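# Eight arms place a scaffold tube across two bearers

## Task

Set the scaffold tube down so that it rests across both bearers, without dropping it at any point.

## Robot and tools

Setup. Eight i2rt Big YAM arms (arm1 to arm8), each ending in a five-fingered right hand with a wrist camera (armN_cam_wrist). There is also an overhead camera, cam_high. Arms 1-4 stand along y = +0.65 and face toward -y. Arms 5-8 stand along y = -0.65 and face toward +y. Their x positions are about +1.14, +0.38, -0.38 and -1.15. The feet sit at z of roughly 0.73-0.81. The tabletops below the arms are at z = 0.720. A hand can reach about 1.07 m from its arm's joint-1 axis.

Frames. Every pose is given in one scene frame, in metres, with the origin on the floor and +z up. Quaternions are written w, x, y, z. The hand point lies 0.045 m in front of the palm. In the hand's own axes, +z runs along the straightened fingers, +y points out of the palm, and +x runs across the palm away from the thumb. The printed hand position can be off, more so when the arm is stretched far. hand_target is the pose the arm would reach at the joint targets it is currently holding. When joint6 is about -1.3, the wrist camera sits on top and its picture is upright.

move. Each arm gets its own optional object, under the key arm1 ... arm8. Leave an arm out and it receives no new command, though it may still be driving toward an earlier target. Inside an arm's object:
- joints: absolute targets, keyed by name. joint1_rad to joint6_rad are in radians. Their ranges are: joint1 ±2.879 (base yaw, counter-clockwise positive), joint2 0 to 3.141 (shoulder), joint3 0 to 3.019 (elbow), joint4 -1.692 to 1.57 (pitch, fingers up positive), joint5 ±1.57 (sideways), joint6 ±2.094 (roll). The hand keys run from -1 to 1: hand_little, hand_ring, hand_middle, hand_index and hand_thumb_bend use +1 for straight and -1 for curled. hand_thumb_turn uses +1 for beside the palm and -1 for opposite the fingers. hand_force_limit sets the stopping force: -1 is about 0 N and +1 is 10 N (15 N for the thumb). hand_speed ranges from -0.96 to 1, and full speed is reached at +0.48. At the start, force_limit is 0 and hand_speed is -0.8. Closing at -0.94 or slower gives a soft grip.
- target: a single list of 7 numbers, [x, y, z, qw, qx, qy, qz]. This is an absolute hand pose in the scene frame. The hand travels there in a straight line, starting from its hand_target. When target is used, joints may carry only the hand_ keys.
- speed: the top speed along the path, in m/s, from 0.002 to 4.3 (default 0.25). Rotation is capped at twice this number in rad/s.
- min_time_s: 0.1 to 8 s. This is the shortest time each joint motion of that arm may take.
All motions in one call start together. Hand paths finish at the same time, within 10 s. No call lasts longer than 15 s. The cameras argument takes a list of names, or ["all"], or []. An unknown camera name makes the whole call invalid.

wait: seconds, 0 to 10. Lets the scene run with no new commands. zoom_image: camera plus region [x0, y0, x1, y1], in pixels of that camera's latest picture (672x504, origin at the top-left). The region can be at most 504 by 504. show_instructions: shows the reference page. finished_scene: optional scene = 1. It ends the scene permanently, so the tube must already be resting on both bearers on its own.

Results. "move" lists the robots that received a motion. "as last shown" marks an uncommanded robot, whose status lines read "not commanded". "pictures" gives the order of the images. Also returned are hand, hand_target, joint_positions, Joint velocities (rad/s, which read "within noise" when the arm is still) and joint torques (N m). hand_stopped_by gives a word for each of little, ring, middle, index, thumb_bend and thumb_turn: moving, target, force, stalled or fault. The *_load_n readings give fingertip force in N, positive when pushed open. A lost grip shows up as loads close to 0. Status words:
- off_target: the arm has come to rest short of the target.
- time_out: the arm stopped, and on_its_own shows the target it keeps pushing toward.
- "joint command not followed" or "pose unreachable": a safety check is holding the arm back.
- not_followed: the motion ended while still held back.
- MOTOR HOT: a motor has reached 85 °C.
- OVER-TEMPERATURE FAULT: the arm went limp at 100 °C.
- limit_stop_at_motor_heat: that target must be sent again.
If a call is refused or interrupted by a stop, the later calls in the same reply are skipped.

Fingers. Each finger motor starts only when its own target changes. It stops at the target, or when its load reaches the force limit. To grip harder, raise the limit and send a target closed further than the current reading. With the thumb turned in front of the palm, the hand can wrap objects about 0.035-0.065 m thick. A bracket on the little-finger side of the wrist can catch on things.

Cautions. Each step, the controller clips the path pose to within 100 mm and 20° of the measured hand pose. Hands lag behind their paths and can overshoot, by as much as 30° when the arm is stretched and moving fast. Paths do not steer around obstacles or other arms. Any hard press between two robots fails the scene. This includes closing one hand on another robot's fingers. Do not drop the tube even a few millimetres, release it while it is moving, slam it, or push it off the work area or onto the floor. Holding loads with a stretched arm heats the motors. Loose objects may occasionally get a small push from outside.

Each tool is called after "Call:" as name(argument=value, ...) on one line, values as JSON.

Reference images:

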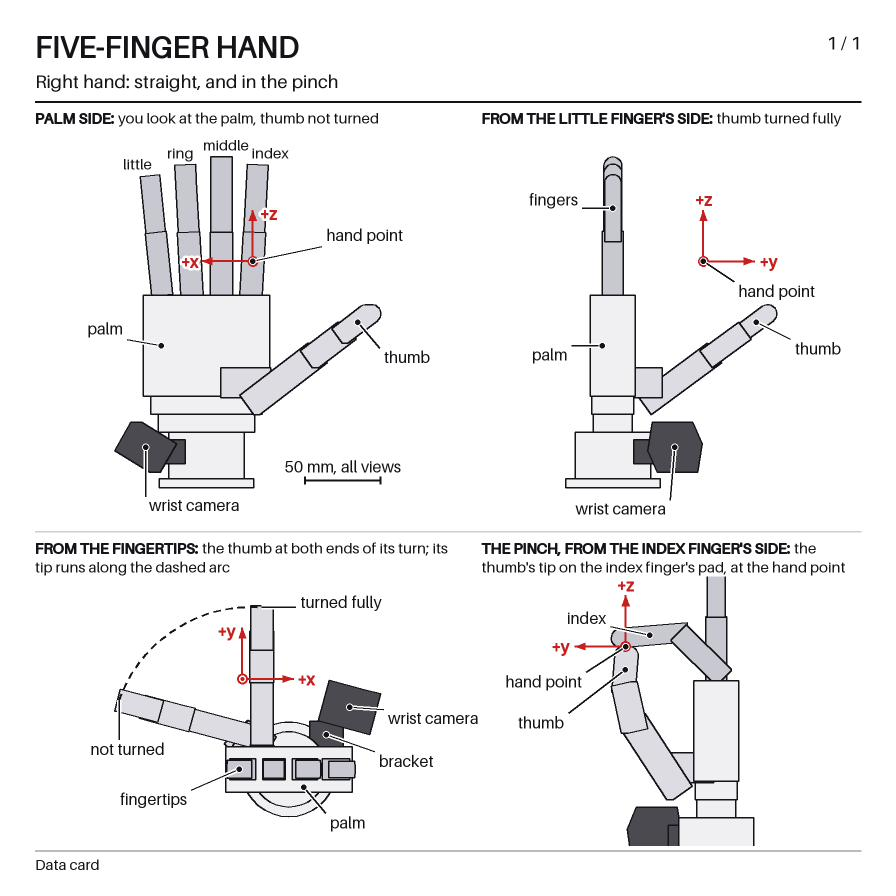

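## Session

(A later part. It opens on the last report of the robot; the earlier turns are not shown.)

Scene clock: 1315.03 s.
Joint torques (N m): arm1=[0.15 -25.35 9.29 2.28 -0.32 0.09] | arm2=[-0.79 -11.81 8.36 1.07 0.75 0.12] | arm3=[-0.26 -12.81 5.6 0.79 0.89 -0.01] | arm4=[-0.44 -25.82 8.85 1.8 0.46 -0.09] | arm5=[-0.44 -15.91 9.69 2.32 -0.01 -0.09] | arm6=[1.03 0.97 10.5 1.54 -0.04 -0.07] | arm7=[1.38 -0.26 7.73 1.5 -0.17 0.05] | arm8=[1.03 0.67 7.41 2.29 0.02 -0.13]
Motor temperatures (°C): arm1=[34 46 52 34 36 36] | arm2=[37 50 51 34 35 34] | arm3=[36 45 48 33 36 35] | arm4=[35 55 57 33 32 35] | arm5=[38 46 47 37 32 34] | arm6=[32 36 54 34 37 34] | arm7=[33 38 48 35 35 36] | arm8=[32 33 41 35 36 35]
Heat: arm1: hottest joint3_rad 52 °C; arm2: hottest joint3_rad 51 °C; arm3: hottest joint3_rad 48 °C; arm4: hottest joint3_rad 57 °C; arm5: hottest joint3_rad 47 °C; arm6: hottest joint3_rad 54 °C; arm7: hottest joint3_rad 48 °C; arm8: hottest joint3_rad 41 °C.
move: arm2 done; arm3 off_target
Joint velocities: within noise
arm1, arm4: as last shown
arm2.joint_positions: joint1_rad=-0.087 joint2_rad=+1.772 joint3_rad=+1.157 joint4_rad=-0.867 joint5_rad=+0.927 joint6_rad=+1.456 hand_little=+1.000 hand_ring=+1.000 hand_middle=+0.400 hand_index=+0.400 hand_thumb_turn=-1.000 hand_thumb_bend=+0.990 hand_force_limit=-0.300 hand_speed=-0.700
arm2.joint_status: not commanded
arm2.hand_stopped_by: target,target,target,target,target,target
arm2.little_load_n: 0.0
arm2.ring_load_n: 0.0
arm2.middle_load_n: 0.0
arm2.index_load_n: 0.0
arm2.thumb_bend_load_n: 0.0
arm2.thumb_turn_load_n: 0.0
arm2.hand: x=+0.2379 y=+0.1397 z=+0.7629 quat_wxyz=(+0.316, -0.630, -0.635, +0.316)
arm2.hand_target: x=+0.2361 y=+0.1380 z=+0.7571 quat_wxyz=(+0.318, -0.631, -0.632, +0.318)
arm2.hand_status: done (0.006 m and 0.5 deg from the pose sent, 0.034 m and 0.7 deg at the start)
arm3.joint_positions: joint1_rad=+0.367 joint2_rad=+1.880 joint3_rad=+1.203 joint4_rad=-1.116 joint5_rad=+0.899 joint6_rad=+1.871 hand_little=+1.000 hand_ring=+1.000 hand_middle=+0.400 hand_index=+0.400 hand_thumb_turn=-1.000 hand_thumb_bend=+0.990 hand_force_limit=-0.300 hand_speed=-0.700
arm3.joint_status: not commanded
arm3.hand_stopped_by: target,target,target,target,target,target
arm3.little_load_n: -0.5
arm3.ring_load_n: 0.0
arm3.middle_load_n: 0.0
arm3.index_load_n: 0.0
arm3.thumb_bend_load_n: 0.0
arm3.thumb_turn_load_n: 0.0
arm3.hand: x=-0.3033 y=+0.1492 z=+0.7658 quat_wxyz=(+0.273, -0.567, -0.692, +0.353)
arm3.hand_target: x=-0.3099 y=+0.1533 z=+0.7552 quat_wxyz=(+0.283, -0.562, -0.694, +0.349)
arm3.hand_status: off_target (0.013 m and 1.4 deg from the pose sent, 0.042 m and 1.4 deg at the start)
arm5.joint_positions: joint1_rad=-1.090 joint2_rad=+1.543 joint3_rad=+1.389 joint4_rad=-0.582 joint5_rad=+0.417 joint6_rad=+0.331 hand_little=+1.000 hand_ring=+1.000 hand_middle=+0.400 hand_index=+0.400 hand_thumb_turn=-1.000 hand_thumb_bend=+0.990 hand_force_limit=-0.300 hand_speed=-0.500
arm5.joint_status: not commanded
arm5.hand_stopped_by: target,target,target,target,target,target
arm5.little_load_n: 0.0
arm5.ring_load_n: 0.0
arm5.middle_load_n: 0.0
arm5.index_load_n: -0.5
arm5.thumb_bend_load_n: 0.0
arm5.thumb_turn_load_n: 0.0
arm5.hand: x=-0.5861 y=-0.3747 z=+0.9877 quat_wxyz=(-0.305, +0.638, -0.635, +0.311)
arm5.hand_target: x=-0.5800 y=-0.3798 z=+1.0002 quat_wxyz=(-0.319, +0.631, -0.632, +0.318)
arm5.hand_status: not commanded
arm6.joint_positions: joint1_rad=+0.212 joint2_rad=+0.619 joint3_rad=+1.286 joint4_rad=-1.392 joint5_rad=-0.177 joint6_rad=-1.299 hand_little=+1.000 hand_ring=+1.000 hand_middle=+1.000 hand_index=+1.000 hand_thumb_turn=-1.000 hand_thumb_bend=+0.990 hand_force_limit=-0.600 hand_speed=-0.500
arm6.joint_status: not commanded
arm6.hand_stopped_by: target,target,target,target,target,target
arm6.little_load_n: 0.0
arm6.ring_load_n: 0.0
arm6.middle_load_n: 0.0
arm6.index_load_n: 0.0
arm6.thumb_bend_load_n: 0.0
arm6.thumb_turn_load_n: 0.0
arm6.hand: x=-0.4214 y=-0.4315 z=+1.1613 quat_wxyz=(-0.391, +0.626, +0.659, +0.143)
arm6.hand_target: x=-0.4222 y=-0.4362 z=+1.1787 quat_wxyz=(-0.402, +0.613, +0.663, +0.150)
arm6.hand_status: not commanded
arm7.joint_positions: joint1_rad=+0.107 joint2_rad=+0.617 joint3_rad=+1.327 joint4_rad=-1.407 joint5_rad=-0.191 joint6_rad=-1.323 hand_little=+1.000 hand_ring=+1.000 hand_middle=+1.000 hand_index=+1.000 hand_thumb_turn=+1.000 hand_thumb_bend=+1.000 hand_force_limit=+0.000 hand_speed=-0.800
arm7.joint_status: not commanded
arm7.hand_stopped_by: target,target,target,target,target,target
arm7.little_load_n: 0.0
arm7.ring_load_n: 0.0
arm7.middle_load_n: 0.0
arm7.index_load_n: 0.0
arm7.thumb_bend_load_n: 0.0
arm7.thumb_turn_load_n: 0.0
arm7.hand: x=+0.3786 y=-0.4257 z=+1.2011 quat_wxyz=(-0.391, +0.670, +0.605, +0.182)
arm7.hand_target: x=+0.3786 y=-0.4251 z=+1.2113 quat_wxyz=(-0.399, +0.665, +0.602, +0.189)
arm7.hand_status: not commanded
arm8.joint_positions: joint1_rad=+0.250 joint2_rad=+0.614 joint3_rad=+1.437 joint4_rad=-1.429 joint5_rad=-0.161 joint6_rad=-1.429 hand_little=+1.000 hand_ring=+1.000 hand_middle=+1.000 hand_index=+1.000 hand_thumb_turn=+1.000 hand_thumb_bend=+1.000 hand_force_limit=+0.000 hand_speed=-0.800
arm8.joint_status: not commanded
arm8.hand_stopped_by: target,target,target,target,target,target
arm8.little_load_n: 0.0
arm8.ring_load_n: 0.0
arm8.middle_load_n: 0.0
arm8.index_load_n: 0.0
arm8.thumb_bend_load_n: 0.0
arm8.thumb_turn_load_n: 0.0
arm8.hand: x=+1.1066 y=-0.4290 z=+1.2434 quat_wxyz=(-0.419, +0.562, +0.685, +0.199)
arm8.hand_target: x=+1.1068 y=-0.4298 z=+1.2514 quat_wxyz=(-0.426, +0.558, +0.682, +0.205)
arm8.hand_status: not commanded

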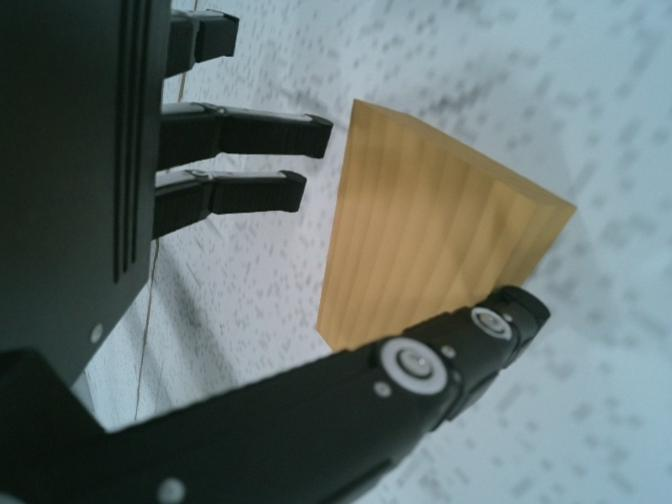

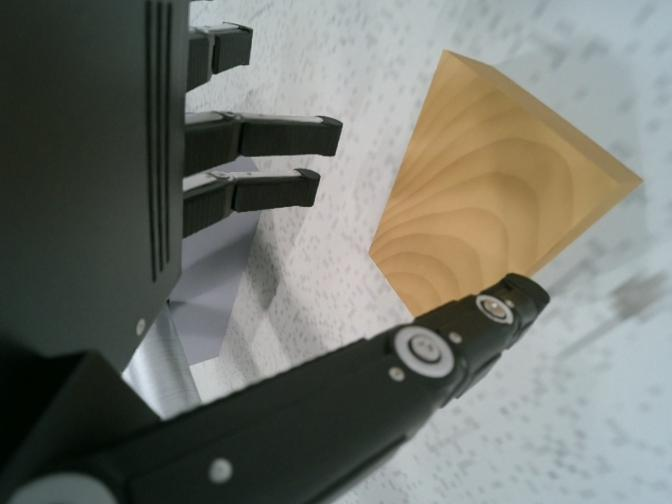

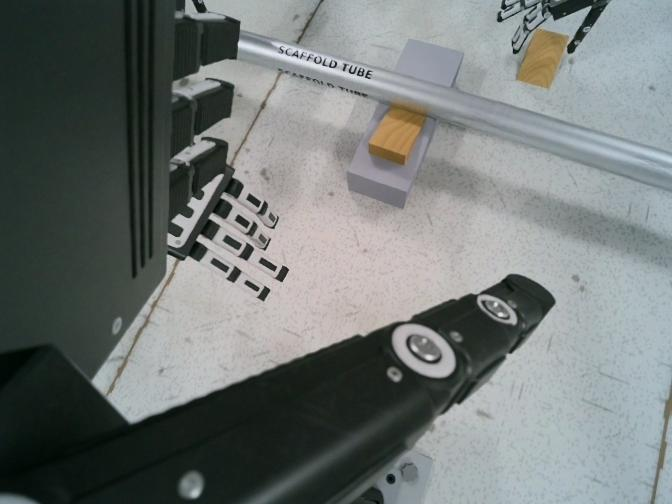

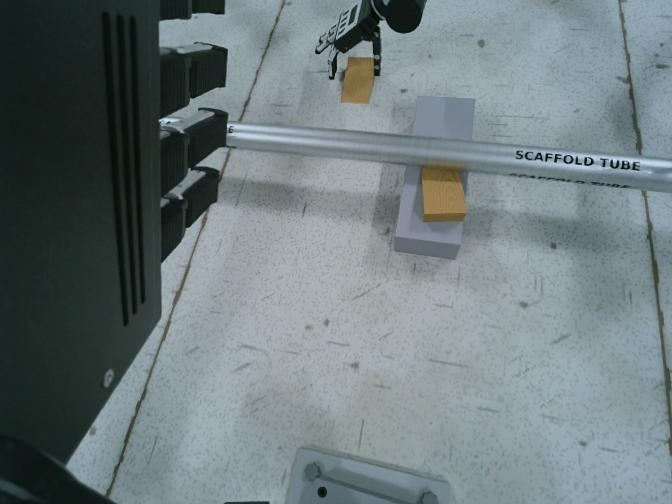

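Call:
move(arm2={"target": [0.236, 0.138, 0.747, 0.3182, -0.6317, -0.6317, 0.3182], "speed": 0.04}, arm3={"target": [-0.310, 0.153, 0.745, 0.2832, -0.5622, -0.6943, 0.3497], "speed": 0.04}, cameras=["arm2_cam_wrist", "arm3_cam_wrist", "arm6_cam_wrist", "arm7_cam_wrist"])

Call:
zoom_image(camera="arm7_cam_wrist", region=[310, 30, 410, 120])

Call:
zoom_image(camera="arm6_cam_wrist", region=[490, 10, 610, 110])

Scene clock: 1324.37 s.
Joint torques (N m): arm1=[0.44 -25.41 9.37 2.37 -0.32 0.11] | arm2=[-0.79 -11.63 8.09 1.11 0.68 0.13] | arm3=[-0.32 -13.51 5.45 1.02 0.91 -0.01] | arm4=[-0.5 -26.11 9.09 1.88 0.51 -0.12] | arm5=[-0.62 -15.91 9.68 2.13 0.03 -0.1] | arm6=[1.26 1.67 10.44 1.26 -0.07 -0.05] | arm7=[1.38 0.15 7.65 1.39 -0.17 0.03] | arm8=[0.21 1.14 7.35 2.22 0 -0.15]
Motor temperatures (°C): arm1=[34 46 52 34 36 36] | arm2=[37 49 51 34 35 34] | arm3=[36 45 47 33 36 35] | arm4=[35 55 57 33 32 35] | arm5=[38 45 47 37 32 34] | arm6=[32 36 54 34 37 34] | arm7=[33 38 48 35 35 36] | arm8=[32 33 41 35 36 35]
Heat: arm1: hottest joint3_rad 52 °C; arm2: hottest joint3_rad 51 °C; arm3: hottest joint3_rad 47 °C; arm4: hottest joint3_rad 57 °C; arm5: hottest joint3_rad 47 °C; arm6: hottest joint3_rad 54 °C; arm7: hottest joint3_rad 48 °C; arm8: hottest joint3_rad 41 °C.
move: arm2 done; arm3 off_target
Joint velocities: within noise
arm1, arm4, arm5, arm6, arm7, arm8: as last shown
arm2.joint_positions: joint1_rad=-0.087 joint2_rad=+1.785 joint3_rad=+1.149 joint4_rad=-0.846 joint5_rad=+0.930 joint6_rad=+1.456 hand_little=+1.000 hand_ring=+1.000 hand_middle=+0.400 hand_index=+0.400 hand_thumb_turn=-1.000 hand_thumb_bend=+0.990 hand_force_limit=-0.300 hand_speed=-0.700
arm2.joint_status: not commanded
arm2.hand_stopped_by: target,target,target,target,target,target
arm2.little_load_n: 0.0
arm2.ring_load_n: 0.0
arm2.middle_load_n: 0.0
arm2.index_load_n: 0.0
arm2.thumb_bend_load_n: 0.0
arm2.thumb_turn_load_n: 0.0
arm2.hand: x=+0.2374 y=+0.1394 z=+0.7551 quat_wxyz=(+0.317, -0.630, -0.634, +0.317)
arm2.hand_target: x=+0.2359 y=+0.1384 z=+0.7472 quat_wxyz=(+0.319, -0.631, -0.632, +0.318)
arm2.hand_status: done (0.008 m and 0.4 deg from the pose sent, 0.016 m and 0.5 deg at the start)
arm3.joint_positions: joint1_rad=+0.367 joint2_rad=+1.894 joint3_rad=+1.198 joint4_rad=-1.093 joint5_rad=+0.899 joint6_rad=+1.871 hand_little=+1.000 hand_ring=+1.000 hand_middle=+0.400 hand_index=+0.400 hand_thumb_turn=-1.000 hand_thumb_bend=+0.990 hand_force_limit=-0.300 hand_speed=-0.700
arm3.joint_status: not commanded
arm3.hand_stopped_by: target,target,target,target,target,target
arm3.little_load_n: -0.5
arm3.ring_load_n: 0.0
arm3.middle_load_n: 0.0
arm3.index_load_n: 0.0
arm3.thumb_bend_load_n: 0.0
arm3.thumb_turn_load_n: 0.0
arm3.hand: x=-0.3030 y=+0.1482 z=+0.7572 quat_wxyz=(+0.272, -0.568, -0.692, +0.354)
arm3.hand_target: x=-0.3099 y=+0.1532 z=+0.7453 quat_wxyz=(+0.283, -0.562, -0.694, +0.350)
arm3.hand_status: off_target (0.015 m and 1.5 deg from the pose sent, 0.022 m and 1.4 deg at the start)
arm5.index_load_n: 0.0
arm6.little_load_n: -0.5
arm6.thumb_turn_load_n: 0.5

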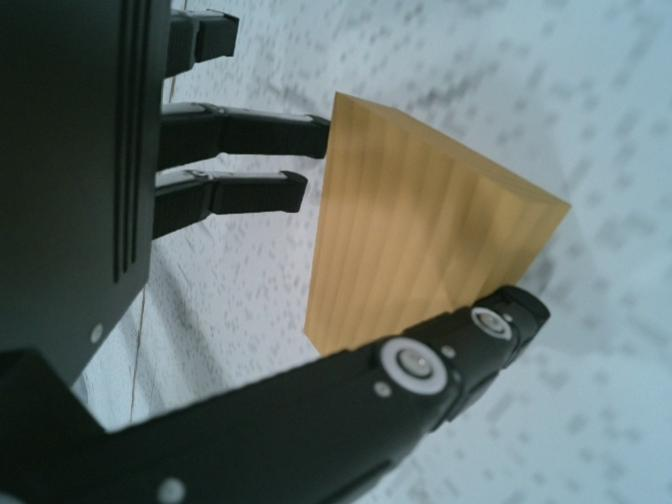

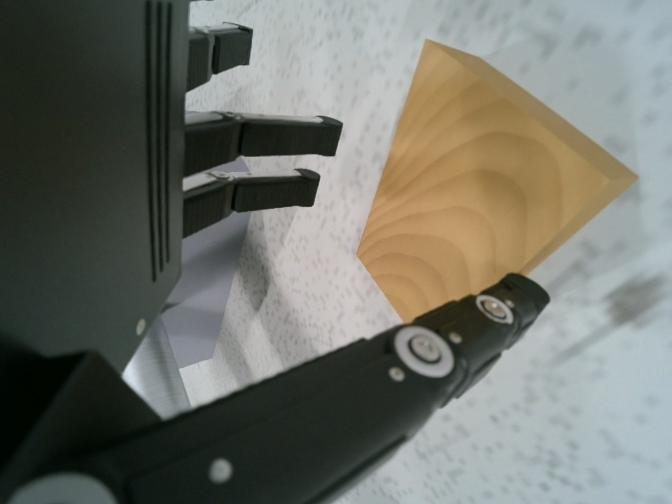

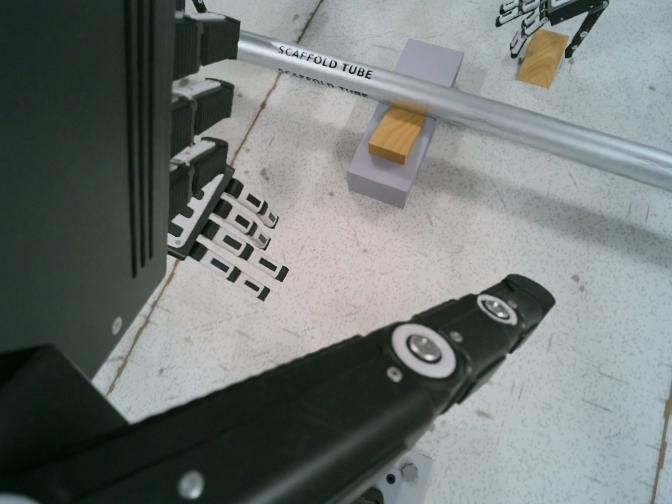

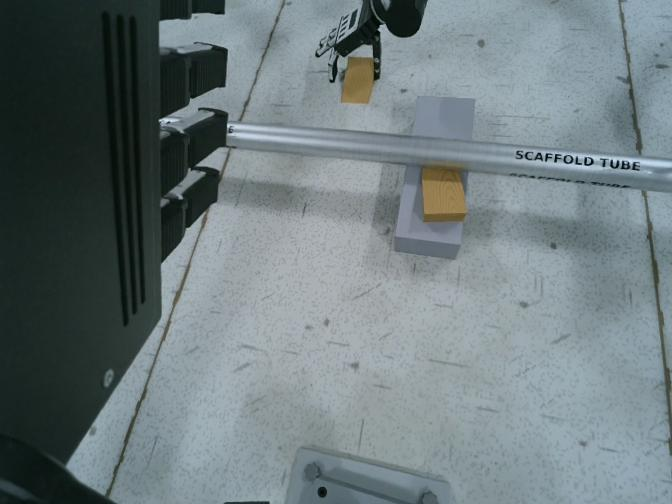

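Scaled by 5.040.

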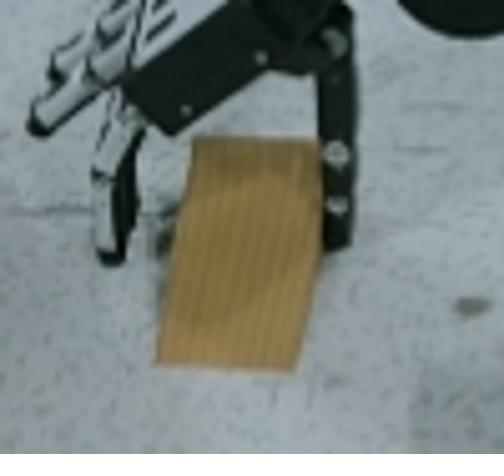

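Scaled by 4.200.

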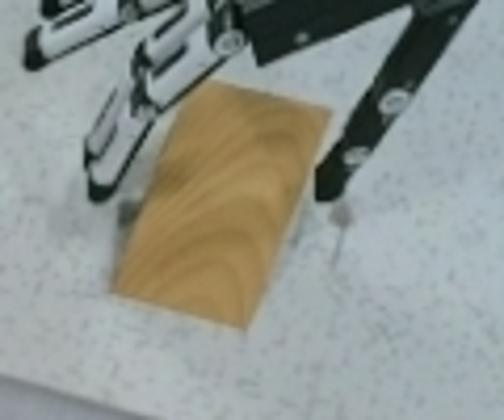

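Call:
move(arm2={"target": [0.236, 0.138, 0.738, 0.3182, -0.6317, -0.6317, 0.3182], "speed": 0.04}, arm3={"target": [-0.310, 0.153, 0.735, 0.2832, -0.5622, -0.6943, 0.3497], "speed": 0.04}, cameras=["arm2_cam_wrist", "arm3_cam_wrist", "arm6_cam_wrist", "arm7_cam_wrist"])

Call:
zoom_image(camera="arm7_cam_wrist", region=[310, 30, 410, 120])

Call:
zoom_image(camera="arm6_cam_wrist", region=[490, 10, 610, 110])

Scene clock: 1329.97 s.
Joint torques (N m): arm1=[0.15 -25.35 9.33 2.35 -0.32 0.09] | arm2=[-0.79 -10.58 7.73 1.43 0.4 0.14] | arm3=[-0.38 -13.22 5.3 0.9 0.92 -0.01] | arm4=[-0.44 -25 8.87 1.99 0.51 -0.08] | arm5=[-0.38 -15.97 9.73 2.3 0 -0.09] | arm6=[1.44 1.44 10.1 1.28 0 -0.08] | arm7=[1.26 0.03 7.65 1.5 -0.14 0.01] | arm8=[0.5 0.73 7.56 2.44 0.04 -0.11]
Motor temperatures (°C): arm1=[34 46 52 34 36 36] | arm2=[37 49 50 34 35 34] | arm3=[36 45 47 33 36 35] | arm4=[35 55 57 33 32 35] | arm5=[38 45 47 37 32 34] | arm6=[32 36 54 34 37 34] | arm7=[33 38 48 35 35 36] | arm8=[32 33 41 35 36 35]
Heat: arm1: hottest joint3_rad 52 °C; arm2: hottest joint3_rad 50 °C; arm3: hottest joint3_rad 47 °C; arm4: hottest joint3_rad 57 °C; arm5: hottest joint3_rad 47 °C; arm6: hottest joint3_rad 54 °C; arm7: hottest joint3_rad 48 °C; arm8: hottest joint3_rad 41 °C.
move: arm2 off_target; arm3 off_target
Joint velocities: within noise
arm1.joint_positions: joint1_rad=-0.328 joint2_rad=+2.190 joint3_rad=+1.770 joint4_rad=-0.339 joint5_rad=-0.271 joint6_rad=-0.196 hand_little=+0.240 hand_ring=+0.240 hand_middle=+0.240 hand_index=+0.240 hand_thumb_turn=-1.000 hand_thumb_bend=+0.840 hand_force_limit=+0.100 hand_speed=-0.920
arm1.joint_status: not commanded
arm1.hand_stopped_by: target,target,target,target,target,target
arm1.little_load_n: 0.0
arm1.ring_load_n: 0.0
arm1.middle_load_n: 0.0
arm1.index_load_n: 0.0
arm1.thumb_bend_load_n: 0.0
arm1.thumb_turn_load_n: 0.0
arm1.hand: x=+0.9361 y=-0.1099 z=+0.8242 quat_wxyz=(-0.017, -0.015, -0.914, +0.405)
arm1.hand_target: x=+0.9372 y=-0.1182 z=+0.8395 quat_wxyz=(-0.017, -0.015, -0.908, +0.418)
arm1.hand_status: not commanded
arm2.joint_positions: joint1_rad=-0.087 joint2_rad=+1.786 joint3_rad=+1.145 joint4_rad=-0.830 joint5_rad=+0.938 joint6_rad=+1.447 hand_little=+1.000 hand_ring=+1.000 hand_middle=+0.400 hand_index=+0.400 hand_thumb_turn=-1.000 hand_thumb_bend=+0.990 hand_force_limit=-0.300 hand_speed=-0.700
arm2.joint_status: not commanded
arm2.hand_stopped_by: target,target,target,target,target,target
arm2.little_load_n: 0.0
arm2.ring_load_n: 0.0
arm2.middle_load_n: -0.5
arm2.index_load_n: 0.0
arm2.thumb_bend_load_n: 0.0
arm2.thumb_turn_load_n: 0.0
arm2.hand: x=+0.2362 y=+0.1386 z=+0.7543 quat_wxyz=(+0.318, -0.628, -0.634, +0.321)
arm2.hand_target: x=+0.2363 y=+0.1391 z=+0.7382 quat_wxyz=(+0.320, -0.629, -0.634, +0.317)
arm2.hand_status: off_target (0.016 m and 0.6 deg from the pose sent, 0.017 m and 0.4 deg at the start)
arm3.joint_positions: joint1_rad=+0.367 joint2_rad=+1.913 joint3_rad=+1.193 joint4_rad=-1.070 joint5_rad=+0.899 joint6_rad=+1.871 hand_little=+1.000 hand_ring=+1.000 hand_middle=+0.400 hand_index=+0.400 hand_thumb_turn=-1.000 hand_thumb_bend=+0.990 hand_force_limit=-0.300 hand_speed=-0.700
arm3.joint_status: not commanded
arm3.hand_stopped_by: target,target,target,target,target,target
arm3.little_load_n: 0.0
arm3.ring_load_n: 0.0
arm3.middle_load_n: 0.0
arm3.index_load_n: 0.0
arm3.thumb_bend_load_n: 0.0
arm3.thumb_turn_load_n: 0.0
arm3.hand: x=-0.3030 y=+0.1480 z=+0.7469 quat_wxyz=(+0.272, -0.568, -0.692, +0.354)
arm3.hand_target: x=-0.3099 y=+0.1532 z=+0.7352 quat_wxyz=(+0.283, -0.562, -0.694, +0.350)
arm3.hand_status: off_target (0.015 m and 1.5 deg from the pose sent, 0.024 m and 1.5 deg at the start)
arm4.joint_positions: joint1_rad=+0.380 joint2_rad=+2.057 joint3_rad=+1.666 joint4_rad=-0.436 joint5_rad=+0.349 joint6_rad=+0.261 hand_little=+0.240 hand_ring=+0.240 hand_middle=+0.240 hand_index=+0.240 hand_thumb_turn=-1.000 hand_thumb_bend=+0.840 hand_force_limit=+0.100 hand_speed=-0.920
arm4.joint_status: not commanded
arm4.hand_stopped_by: target,target,target,target,target,target
arm4.little_load_n: 0.0
arm4.ring_load_n: 0.0
arm4.middle_load_n: 0.0
arm4.index_load_n: 0.0
arm4.thumb_bend_load_n: 0.0
arm4.thumb_turn_load_n: 0.0
arm4.hand: x=-0.8843 y=-0.0621 z=+0.8301 quat_wxyz=(+0.042, -0.003, -0.919, +0.391)
arm4.hand_target: x=-0.8861 y=-0.0729 z=+0.8478 quat_wxyz=(+0.040, -0.010, -0.912, +0.407)
arm4.hand_status: not commanded
arm5, arm6, arm7, arm8: as last shown
arm6.little_load_n: 0.0

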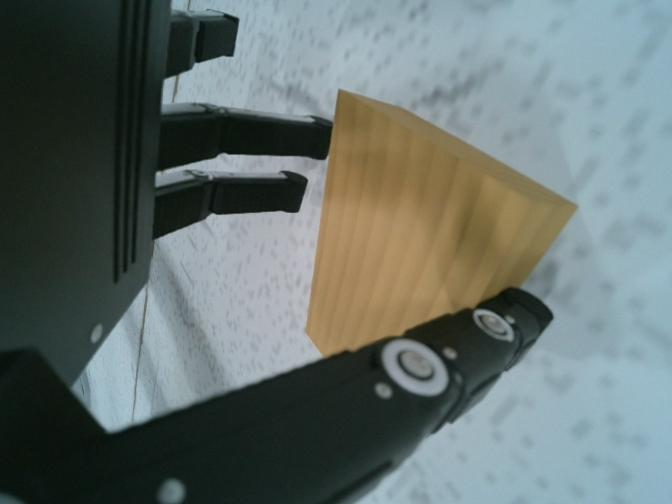

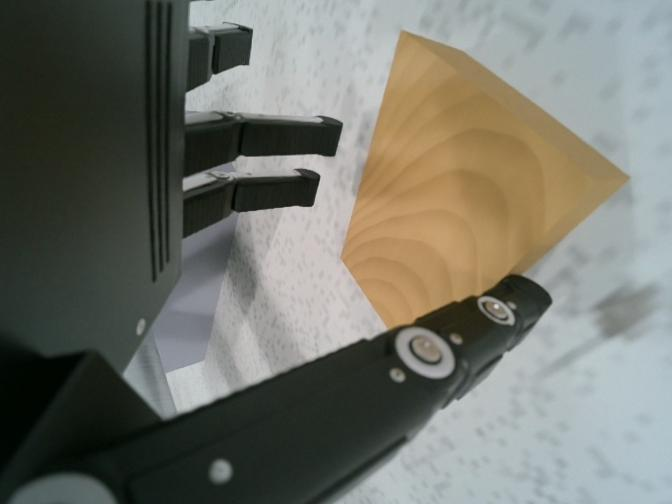

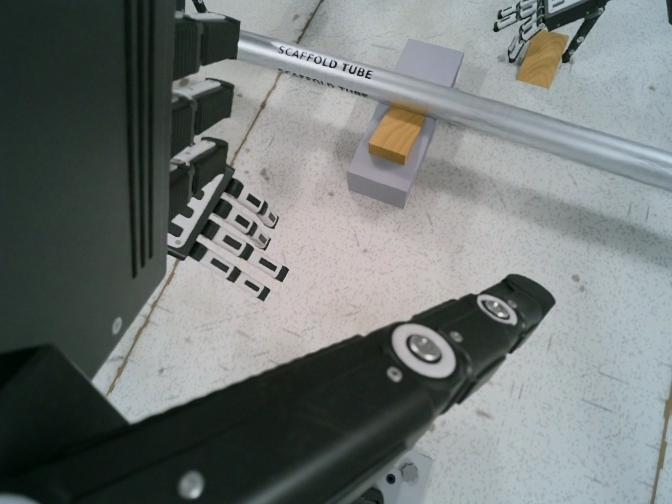

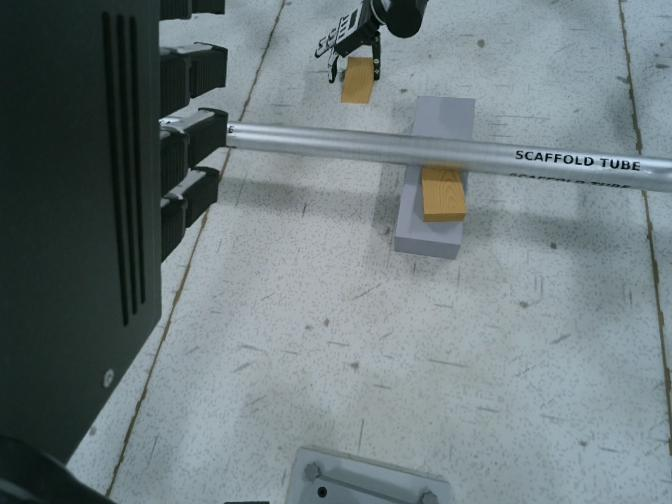

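Scaled by 5.040.

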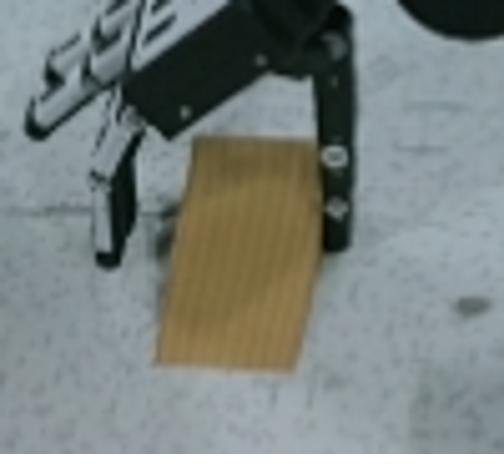

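Scaled by 4.200.

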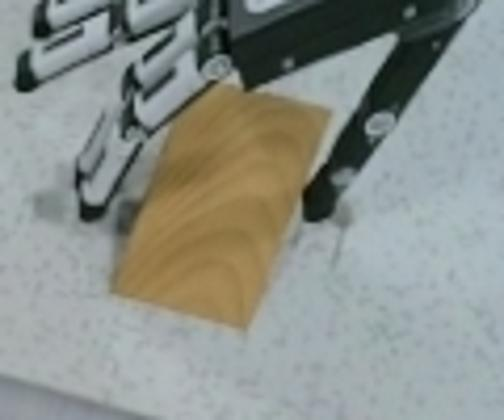

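Call:
move(arm2={"joints": {"hand_index": 0.05, "hand_middle": 0.15, "hand_thumb_bend": 0.79, "hand_speed": -0.94, "hand_force_limit": -0.25}}, arm3={"target": [-0.310, 0.153, 0.728, 0.2832, -0.5622, -0.6943, 0.3497], "speed": 0.04}, cameras=["arm2_cam_wrist", "arm3_cam_wrist", "arm6_cam_wrist", "arm7_cam_wrist"])

Call:
zoom_image(camera="arm7_cam_wrist", region=[310, 30, 410, 120])

Call:
zoom_image(camera="arm6_cam_wrist", region=[490, 10, 610, 110])

Scene clock: 1337.77 s.
Joint torques (N m): arm1=[0.21 -25.35 9.24 2.29 -0.33 0.1] | arm2=[-0.79 -10.75 7.73 1.01 0.17 0.14] | arm3=[-0.5 -13.22 5.04 0.9 0.92 -0.03] | arm4=[-0.91 -25.82 8.83 1.85 0.54 -0.11] | arm5=[-0.79 -15.68 9.7 2.28 0 -0.04] | arm6=[0.97 1.03 10.45 1.03 -0.03 -0.07] | arm7=[1.38 -0.21 7.68 1.44 -0.16 0.02] | arm8=[0.38 1.32 7.42 2.3 0.05 -0.11]
Motor temperatures (°C): arm1=[34 46 52 34 36 36] | arm2=[37 49 50 34 35 34] | arm3=[36 45 46 33 36 35] | arm4=[35 55 57 33 32 35] | arm5=[38 45 47 37 32 34] | arm6=[32 36 54 34 37 34] | arm7=[33 38 48 35 35 36] | arm8=[32 33 41 35 36 35]
Heat: arm1: hottest joint3_rad 52 °C; arm2: hottest joint3_rad 50 °C; arm3: hottest joint3_rad 46 °C; arm4: hottest joint3_rad 57 °C; arm5: hottest joint3_rad 47 °C; arm6: hottest joint3_rad 54 °C; arm7: hottest joint3_rad 48 °C; arm8: hottest joint3_rad 41 °C.
move: arm2 off_target; arm3 off_target
Joint velocities: within noise
arm1, arm4, arm5, arm6, arm7, arm8: as last shown
arm1.thumb_bend_load_n: -0.5
arm2.joint_positions: joint1_rad=-0.087 joint2_rad=+1.788 joint3_rad=+1.145 joint4_rad=-0.820 joint5_rad=+0.947 joint6_rad=+1.456 hand_little=+1.000 hand_ring=+1.000 hand_middle=+0.150 hand_index=+0.114 hand_thumb_turn=-1.000 hand_thumb_bend=+0.842 hand_force_limit=-0.250 hand_speed=-0.940
arm2.joint_status: hand_index off_target (ended at +0.114, target +0.050); hand_thumb_bend off_target (ended at +0.842, target +0.790); the others done
arm2.hand_stopped_by: target,target,target,force,force,target
arm2.little_load_n: 0.0
arm2.ring_load_n: 0.0
arm2.middle_load_n: 1.5
arm2.index_load_n: 4.5
arm2.thumb_bend_load_n: 5.5
arm2.thumb_turn_load_n: -1.5
arm2.hand: x=+0.2344 y=+0.1358 z=+0.7555 quat_wxyz=(+0.317, -0.631, -0.628, +0.328)
arm2.hand_target: x=+0.2356 y=+0.1385 z=+0.7388 quat_wxyz=(+0.319, -0.631, -0.631, +0.319)
arm2.hand_status: not commanded
arm3.joint_positions: joint1_rad=+0.367 joint2_rad=+1.925 joint3_rad=+1.193 joint4_rad=-1.055 joint5_rad=+0.899 joint6_rad=+1.871 hand_little=+1.000 hand_ring=+1.000 hand_middle=+0.400 hand_index=+0.400 hand_thumb_turn=-1.000 hand_thumb_bend=+0.990 hand_force_limit=-0.300 hand_speed=-0.700
arm3.joint_status: not commanded
arm3.hand_stopped_by: target,target,target,target,target,target
arm3.little_load_n: 0.0
arm3.ring_load_n: 0.0
arm3.middle_load_n: 0.0
arm3.index_load_n: 0.0
arm3.thumb_bend_load_n: 0.0
arm3.thumb_turn_load_n: 0.0
arm3.hand: x=-0.3024 y=+0.1464 z=+0.7411 quat_wxyz=(+0.271, -0.568, -0.691, +0.354)
arm3.hand_target: x=-0.3100 y=+0.1534 z=+0.7283 quat_wxyz=(+0.283, -0.562, -0.694, +0.349)
arm3.hand_status: off_target (0.017 m and 1.7 deg from the pose sent, 0.021 m and 1.5 deg at the start)
arm6.thumb_turn_load_n: 0.0
arm7.index_load_n: 0.5

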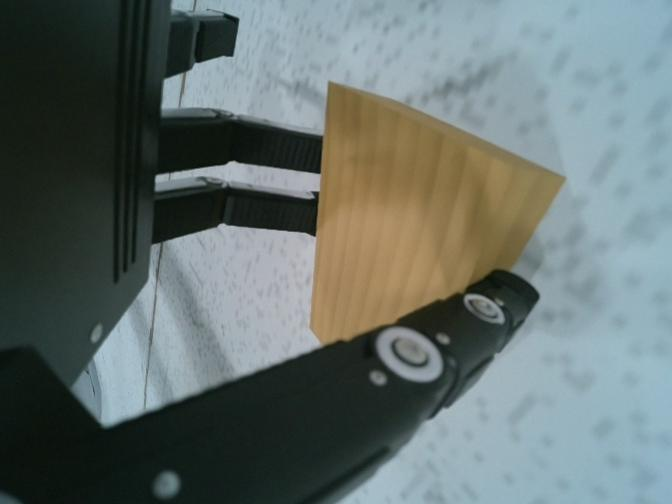

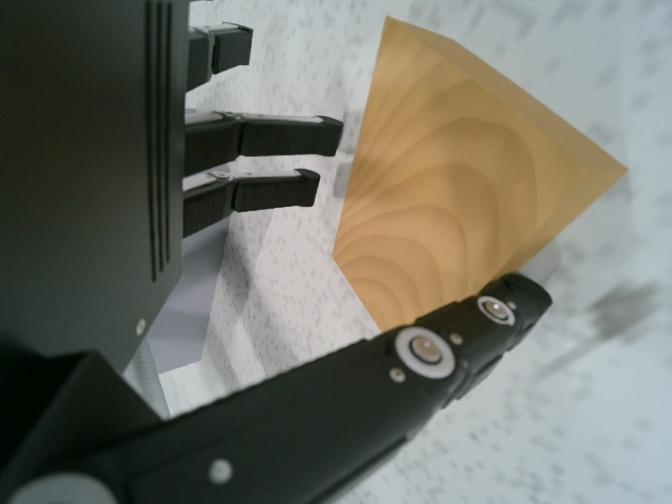

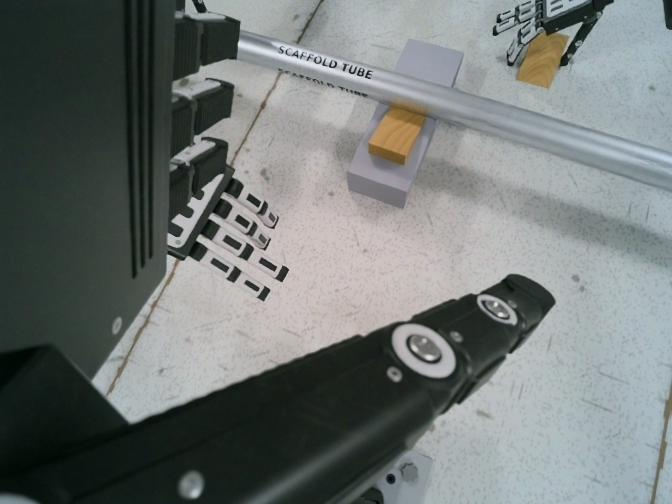

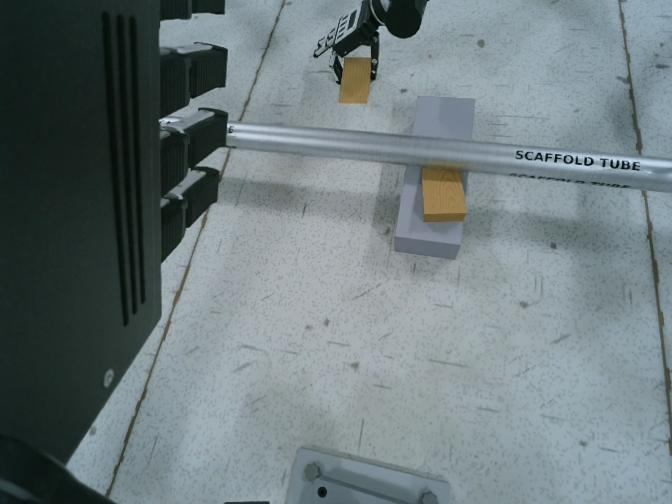

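Scaled by 5.040.

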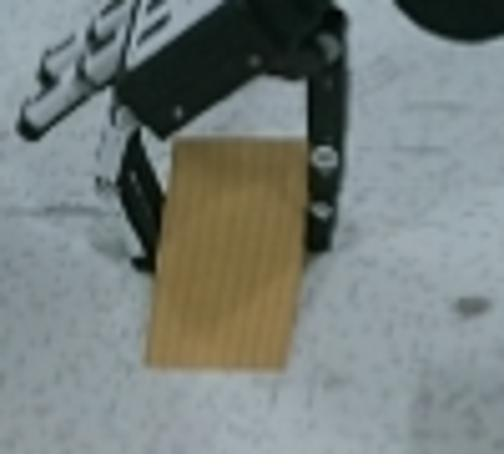

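Scaled by 4.200.

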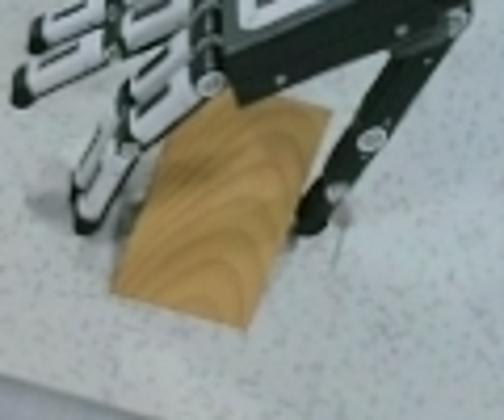

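Call:
move(arm3={"target": [-0.308, 0.166, 0.728, 0.2952, -0.5861, -0.6743, 0.3396], "speed": 0.04}, arm2={"target": [0.236, 0.139, 0.765, 0.3182, -0.6317, -0.6317, 0.3182], "speed": 0.04}, cameras=["arm2_cam_wrist", "arm3_cam_wrist", "arm6_cam_wrist", "arm7_cam_wrist"])

Call:
zoom_image(camera="arm6_cam_wrist", region=[490, 10, 610, 110])

Call:
zoom_image(camera="arm7_cam_wrist", region=[310, 30, 410, 120])

Scene clock: 1347.67 s.
Joint torques (N m): arm1=[0.03 -25.52 9.29 2.29 -0.32 0.1] | arm2=[-0.79 -13.74 9.66 -0.2 0.3 0.12] | arm3=[0.44 -13.22 5.97 -0.47 0.31 0.23] | arm4=[-0.79 -25.41 8.96 1.76 0.48 -0.19] | arm5=[-1.55 -16.09 9.66 2.28 0 -0.09] | arm6=[0.38 1.03 10.25 0.94 0.01 -0.08] | arm7=[1.38 -0.03 7.66 1.47 -0.18 0.04] | arm8=[1.03 1.32 7.43 2.32 0.03 -0.09]
Motor temperatures (°C): arm1=[34 46 52 34 36 36] | arm2=[37 49 49 34 35 34] | arm3=[36 45 46 33 36 35] | arm4=[35 55 57 33 32 35] | arm5=[38 45 47 37 32 34] | arm6=[32 36 54 34 37 34] | arm7=[33 38 48 35 35 36] | arm8=[32 33 41 35 36 35]
Heat: arm1: hottest joint3_rad 52 °C; arm2: hottest joint2_rad 49 °C; arm3: hottest joint3_rad 46 °C; arm4: hottest joint3_rad 57 °C; arm5: hottest joint3_rad 47 °C; arm6: hottest joint3_rad 54 °C; arm7: hottest joint3_rad 48 °C; arm8: hottest joint3_rad 41 °C.
move: arm2 done; arm3 off_target
Joint velocities: within noise
arm1, arm4, arm5, arm6, arm7, arm8: as last shown
arm1.thumb_bend_load_n: 0.0
arm1.thumb_turn_load_n: 0.5
arm2.joint_positions: joint1_rad=-0.087 joint2_rad=+1.781 joint3_rad=+1.145 joint4_rad=-0.856 joint5_rad=+0.938 joint6_rad=+1.457 hand_little=+1.000 hand_ring=+1.000 hand_middle=+0.150 hand_index=+0.114 hand_thumb_turn=-1.000 hand_thumb_bend=+0.842 hand_force_limit=-0.250 hand_speed=-0.940
arm2.joint_status: not commanded
arm2.hand_stopped_by: target,target,target,force,force,target
arm2.little_load_n: 0.0
arm2.ring_load_n: 0.0
arm2.middle_load_n: 0.0
arm2.index_load_n: 4.0
arm2.thumb_bend_load_n: 5.5
arm2.thumb_turn_load_n: -1.0
arm2.hand: x=+0.2364 y=+0.1435 z=+0.7562 quat_wxyz=(+0.323, -0.628, -0.634, +0.316)
arm2.hand_target: x=+0.2364 y=+0.1390 z=+0.7647 quat_wxyz=(+0.317, -0.632, -0.632, +0.318)
arm2.hand_status: done (0.010 m and 0.8 deg from the pose sent, 0.010 m and 1.3 deg at the start)
arm3.joint_positions: joint1_rad=+0.367 joint2_rad=+1.934 joint3_rad=+1.193 joint4_rad=-1.126 joint5_rad=+0.890 joint6_rad=+1.975 hand_little=+1.000 hand_ring=+1.000 hand_middle=+0.400 hand_index=+0.400 hand_thumb_turn=-1.000 hand_thumb_bend=+0.990 hand_force_limit=-0.300 hand_speed=-0.700
arm3.joint_status: not commanded
arm3.hand_stopped_by: target,target,target,target,target,target
arm3.little_load_n: 0.0
arm3.ring_load_n: 0.0
arm3.middle_load_n: 0.0
arm3.index_load_n: 0.0
arm3.thumb_bend_load_n: 0.0
arm3.thumb_turn_load_n: 0.0
arm3.hand: x=-0.3089 y=+0.1575 z=+0.7393 quat_wxyz=(+0.283, -0.590, -0.671, +0.349)
arm3.hand_target: x=-0.3082 y=+0.1661 z=+0.7283 quat_wxyz=(+0.295, -0.586, -0.674, +0.340)
arm3.hand_status: off_target (0.014 m and 1.9 deg from the pose sent, 0.024 m and 4.3 deg at the start)
arm4.thumb_turn_load_n: 0.5
arm7.index_load_n: 0.0

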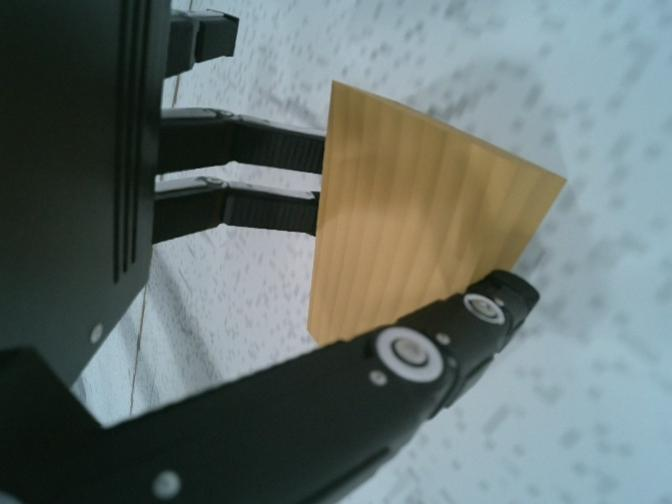

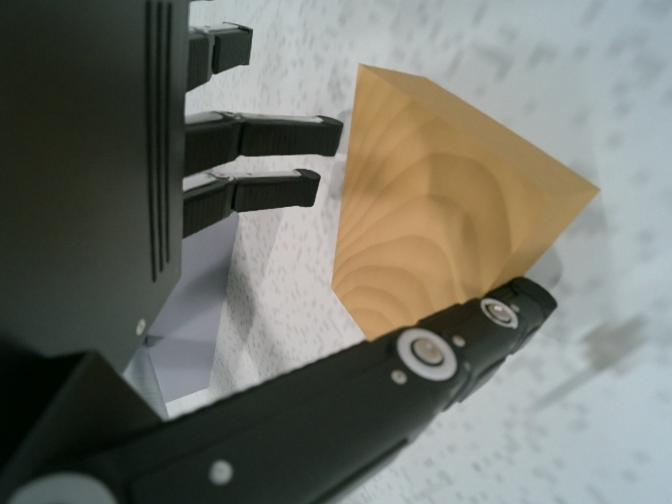

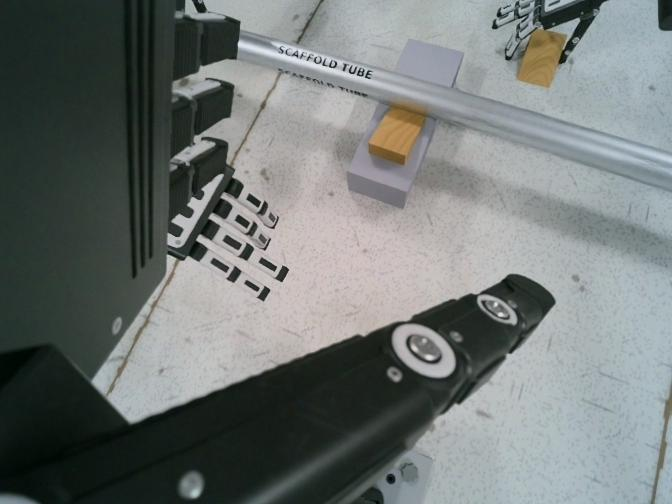

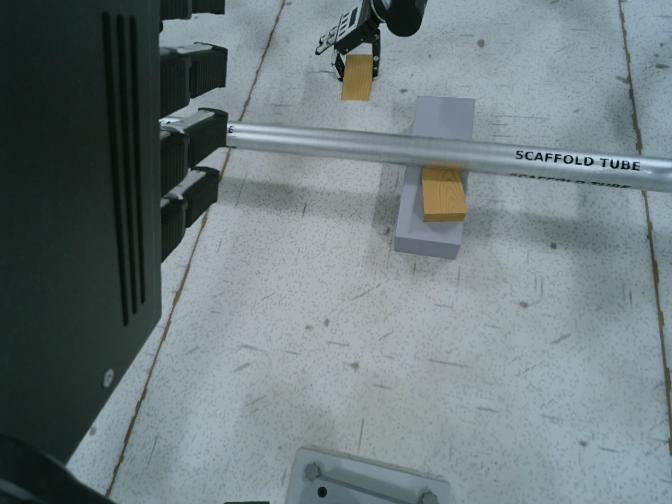

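Scaled by 4.200.

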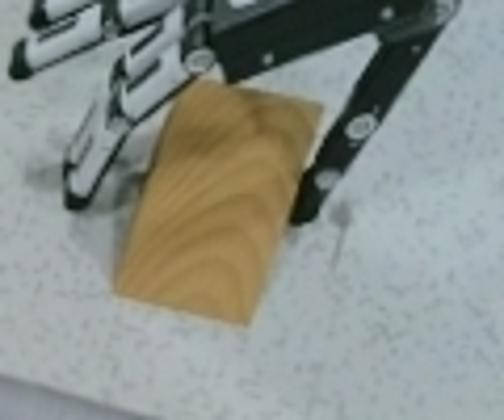

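Scaled by 5.040.

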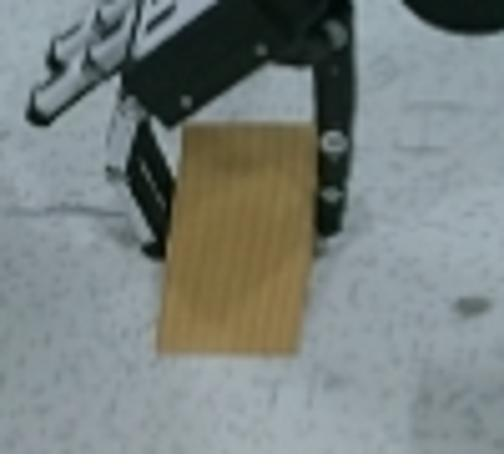

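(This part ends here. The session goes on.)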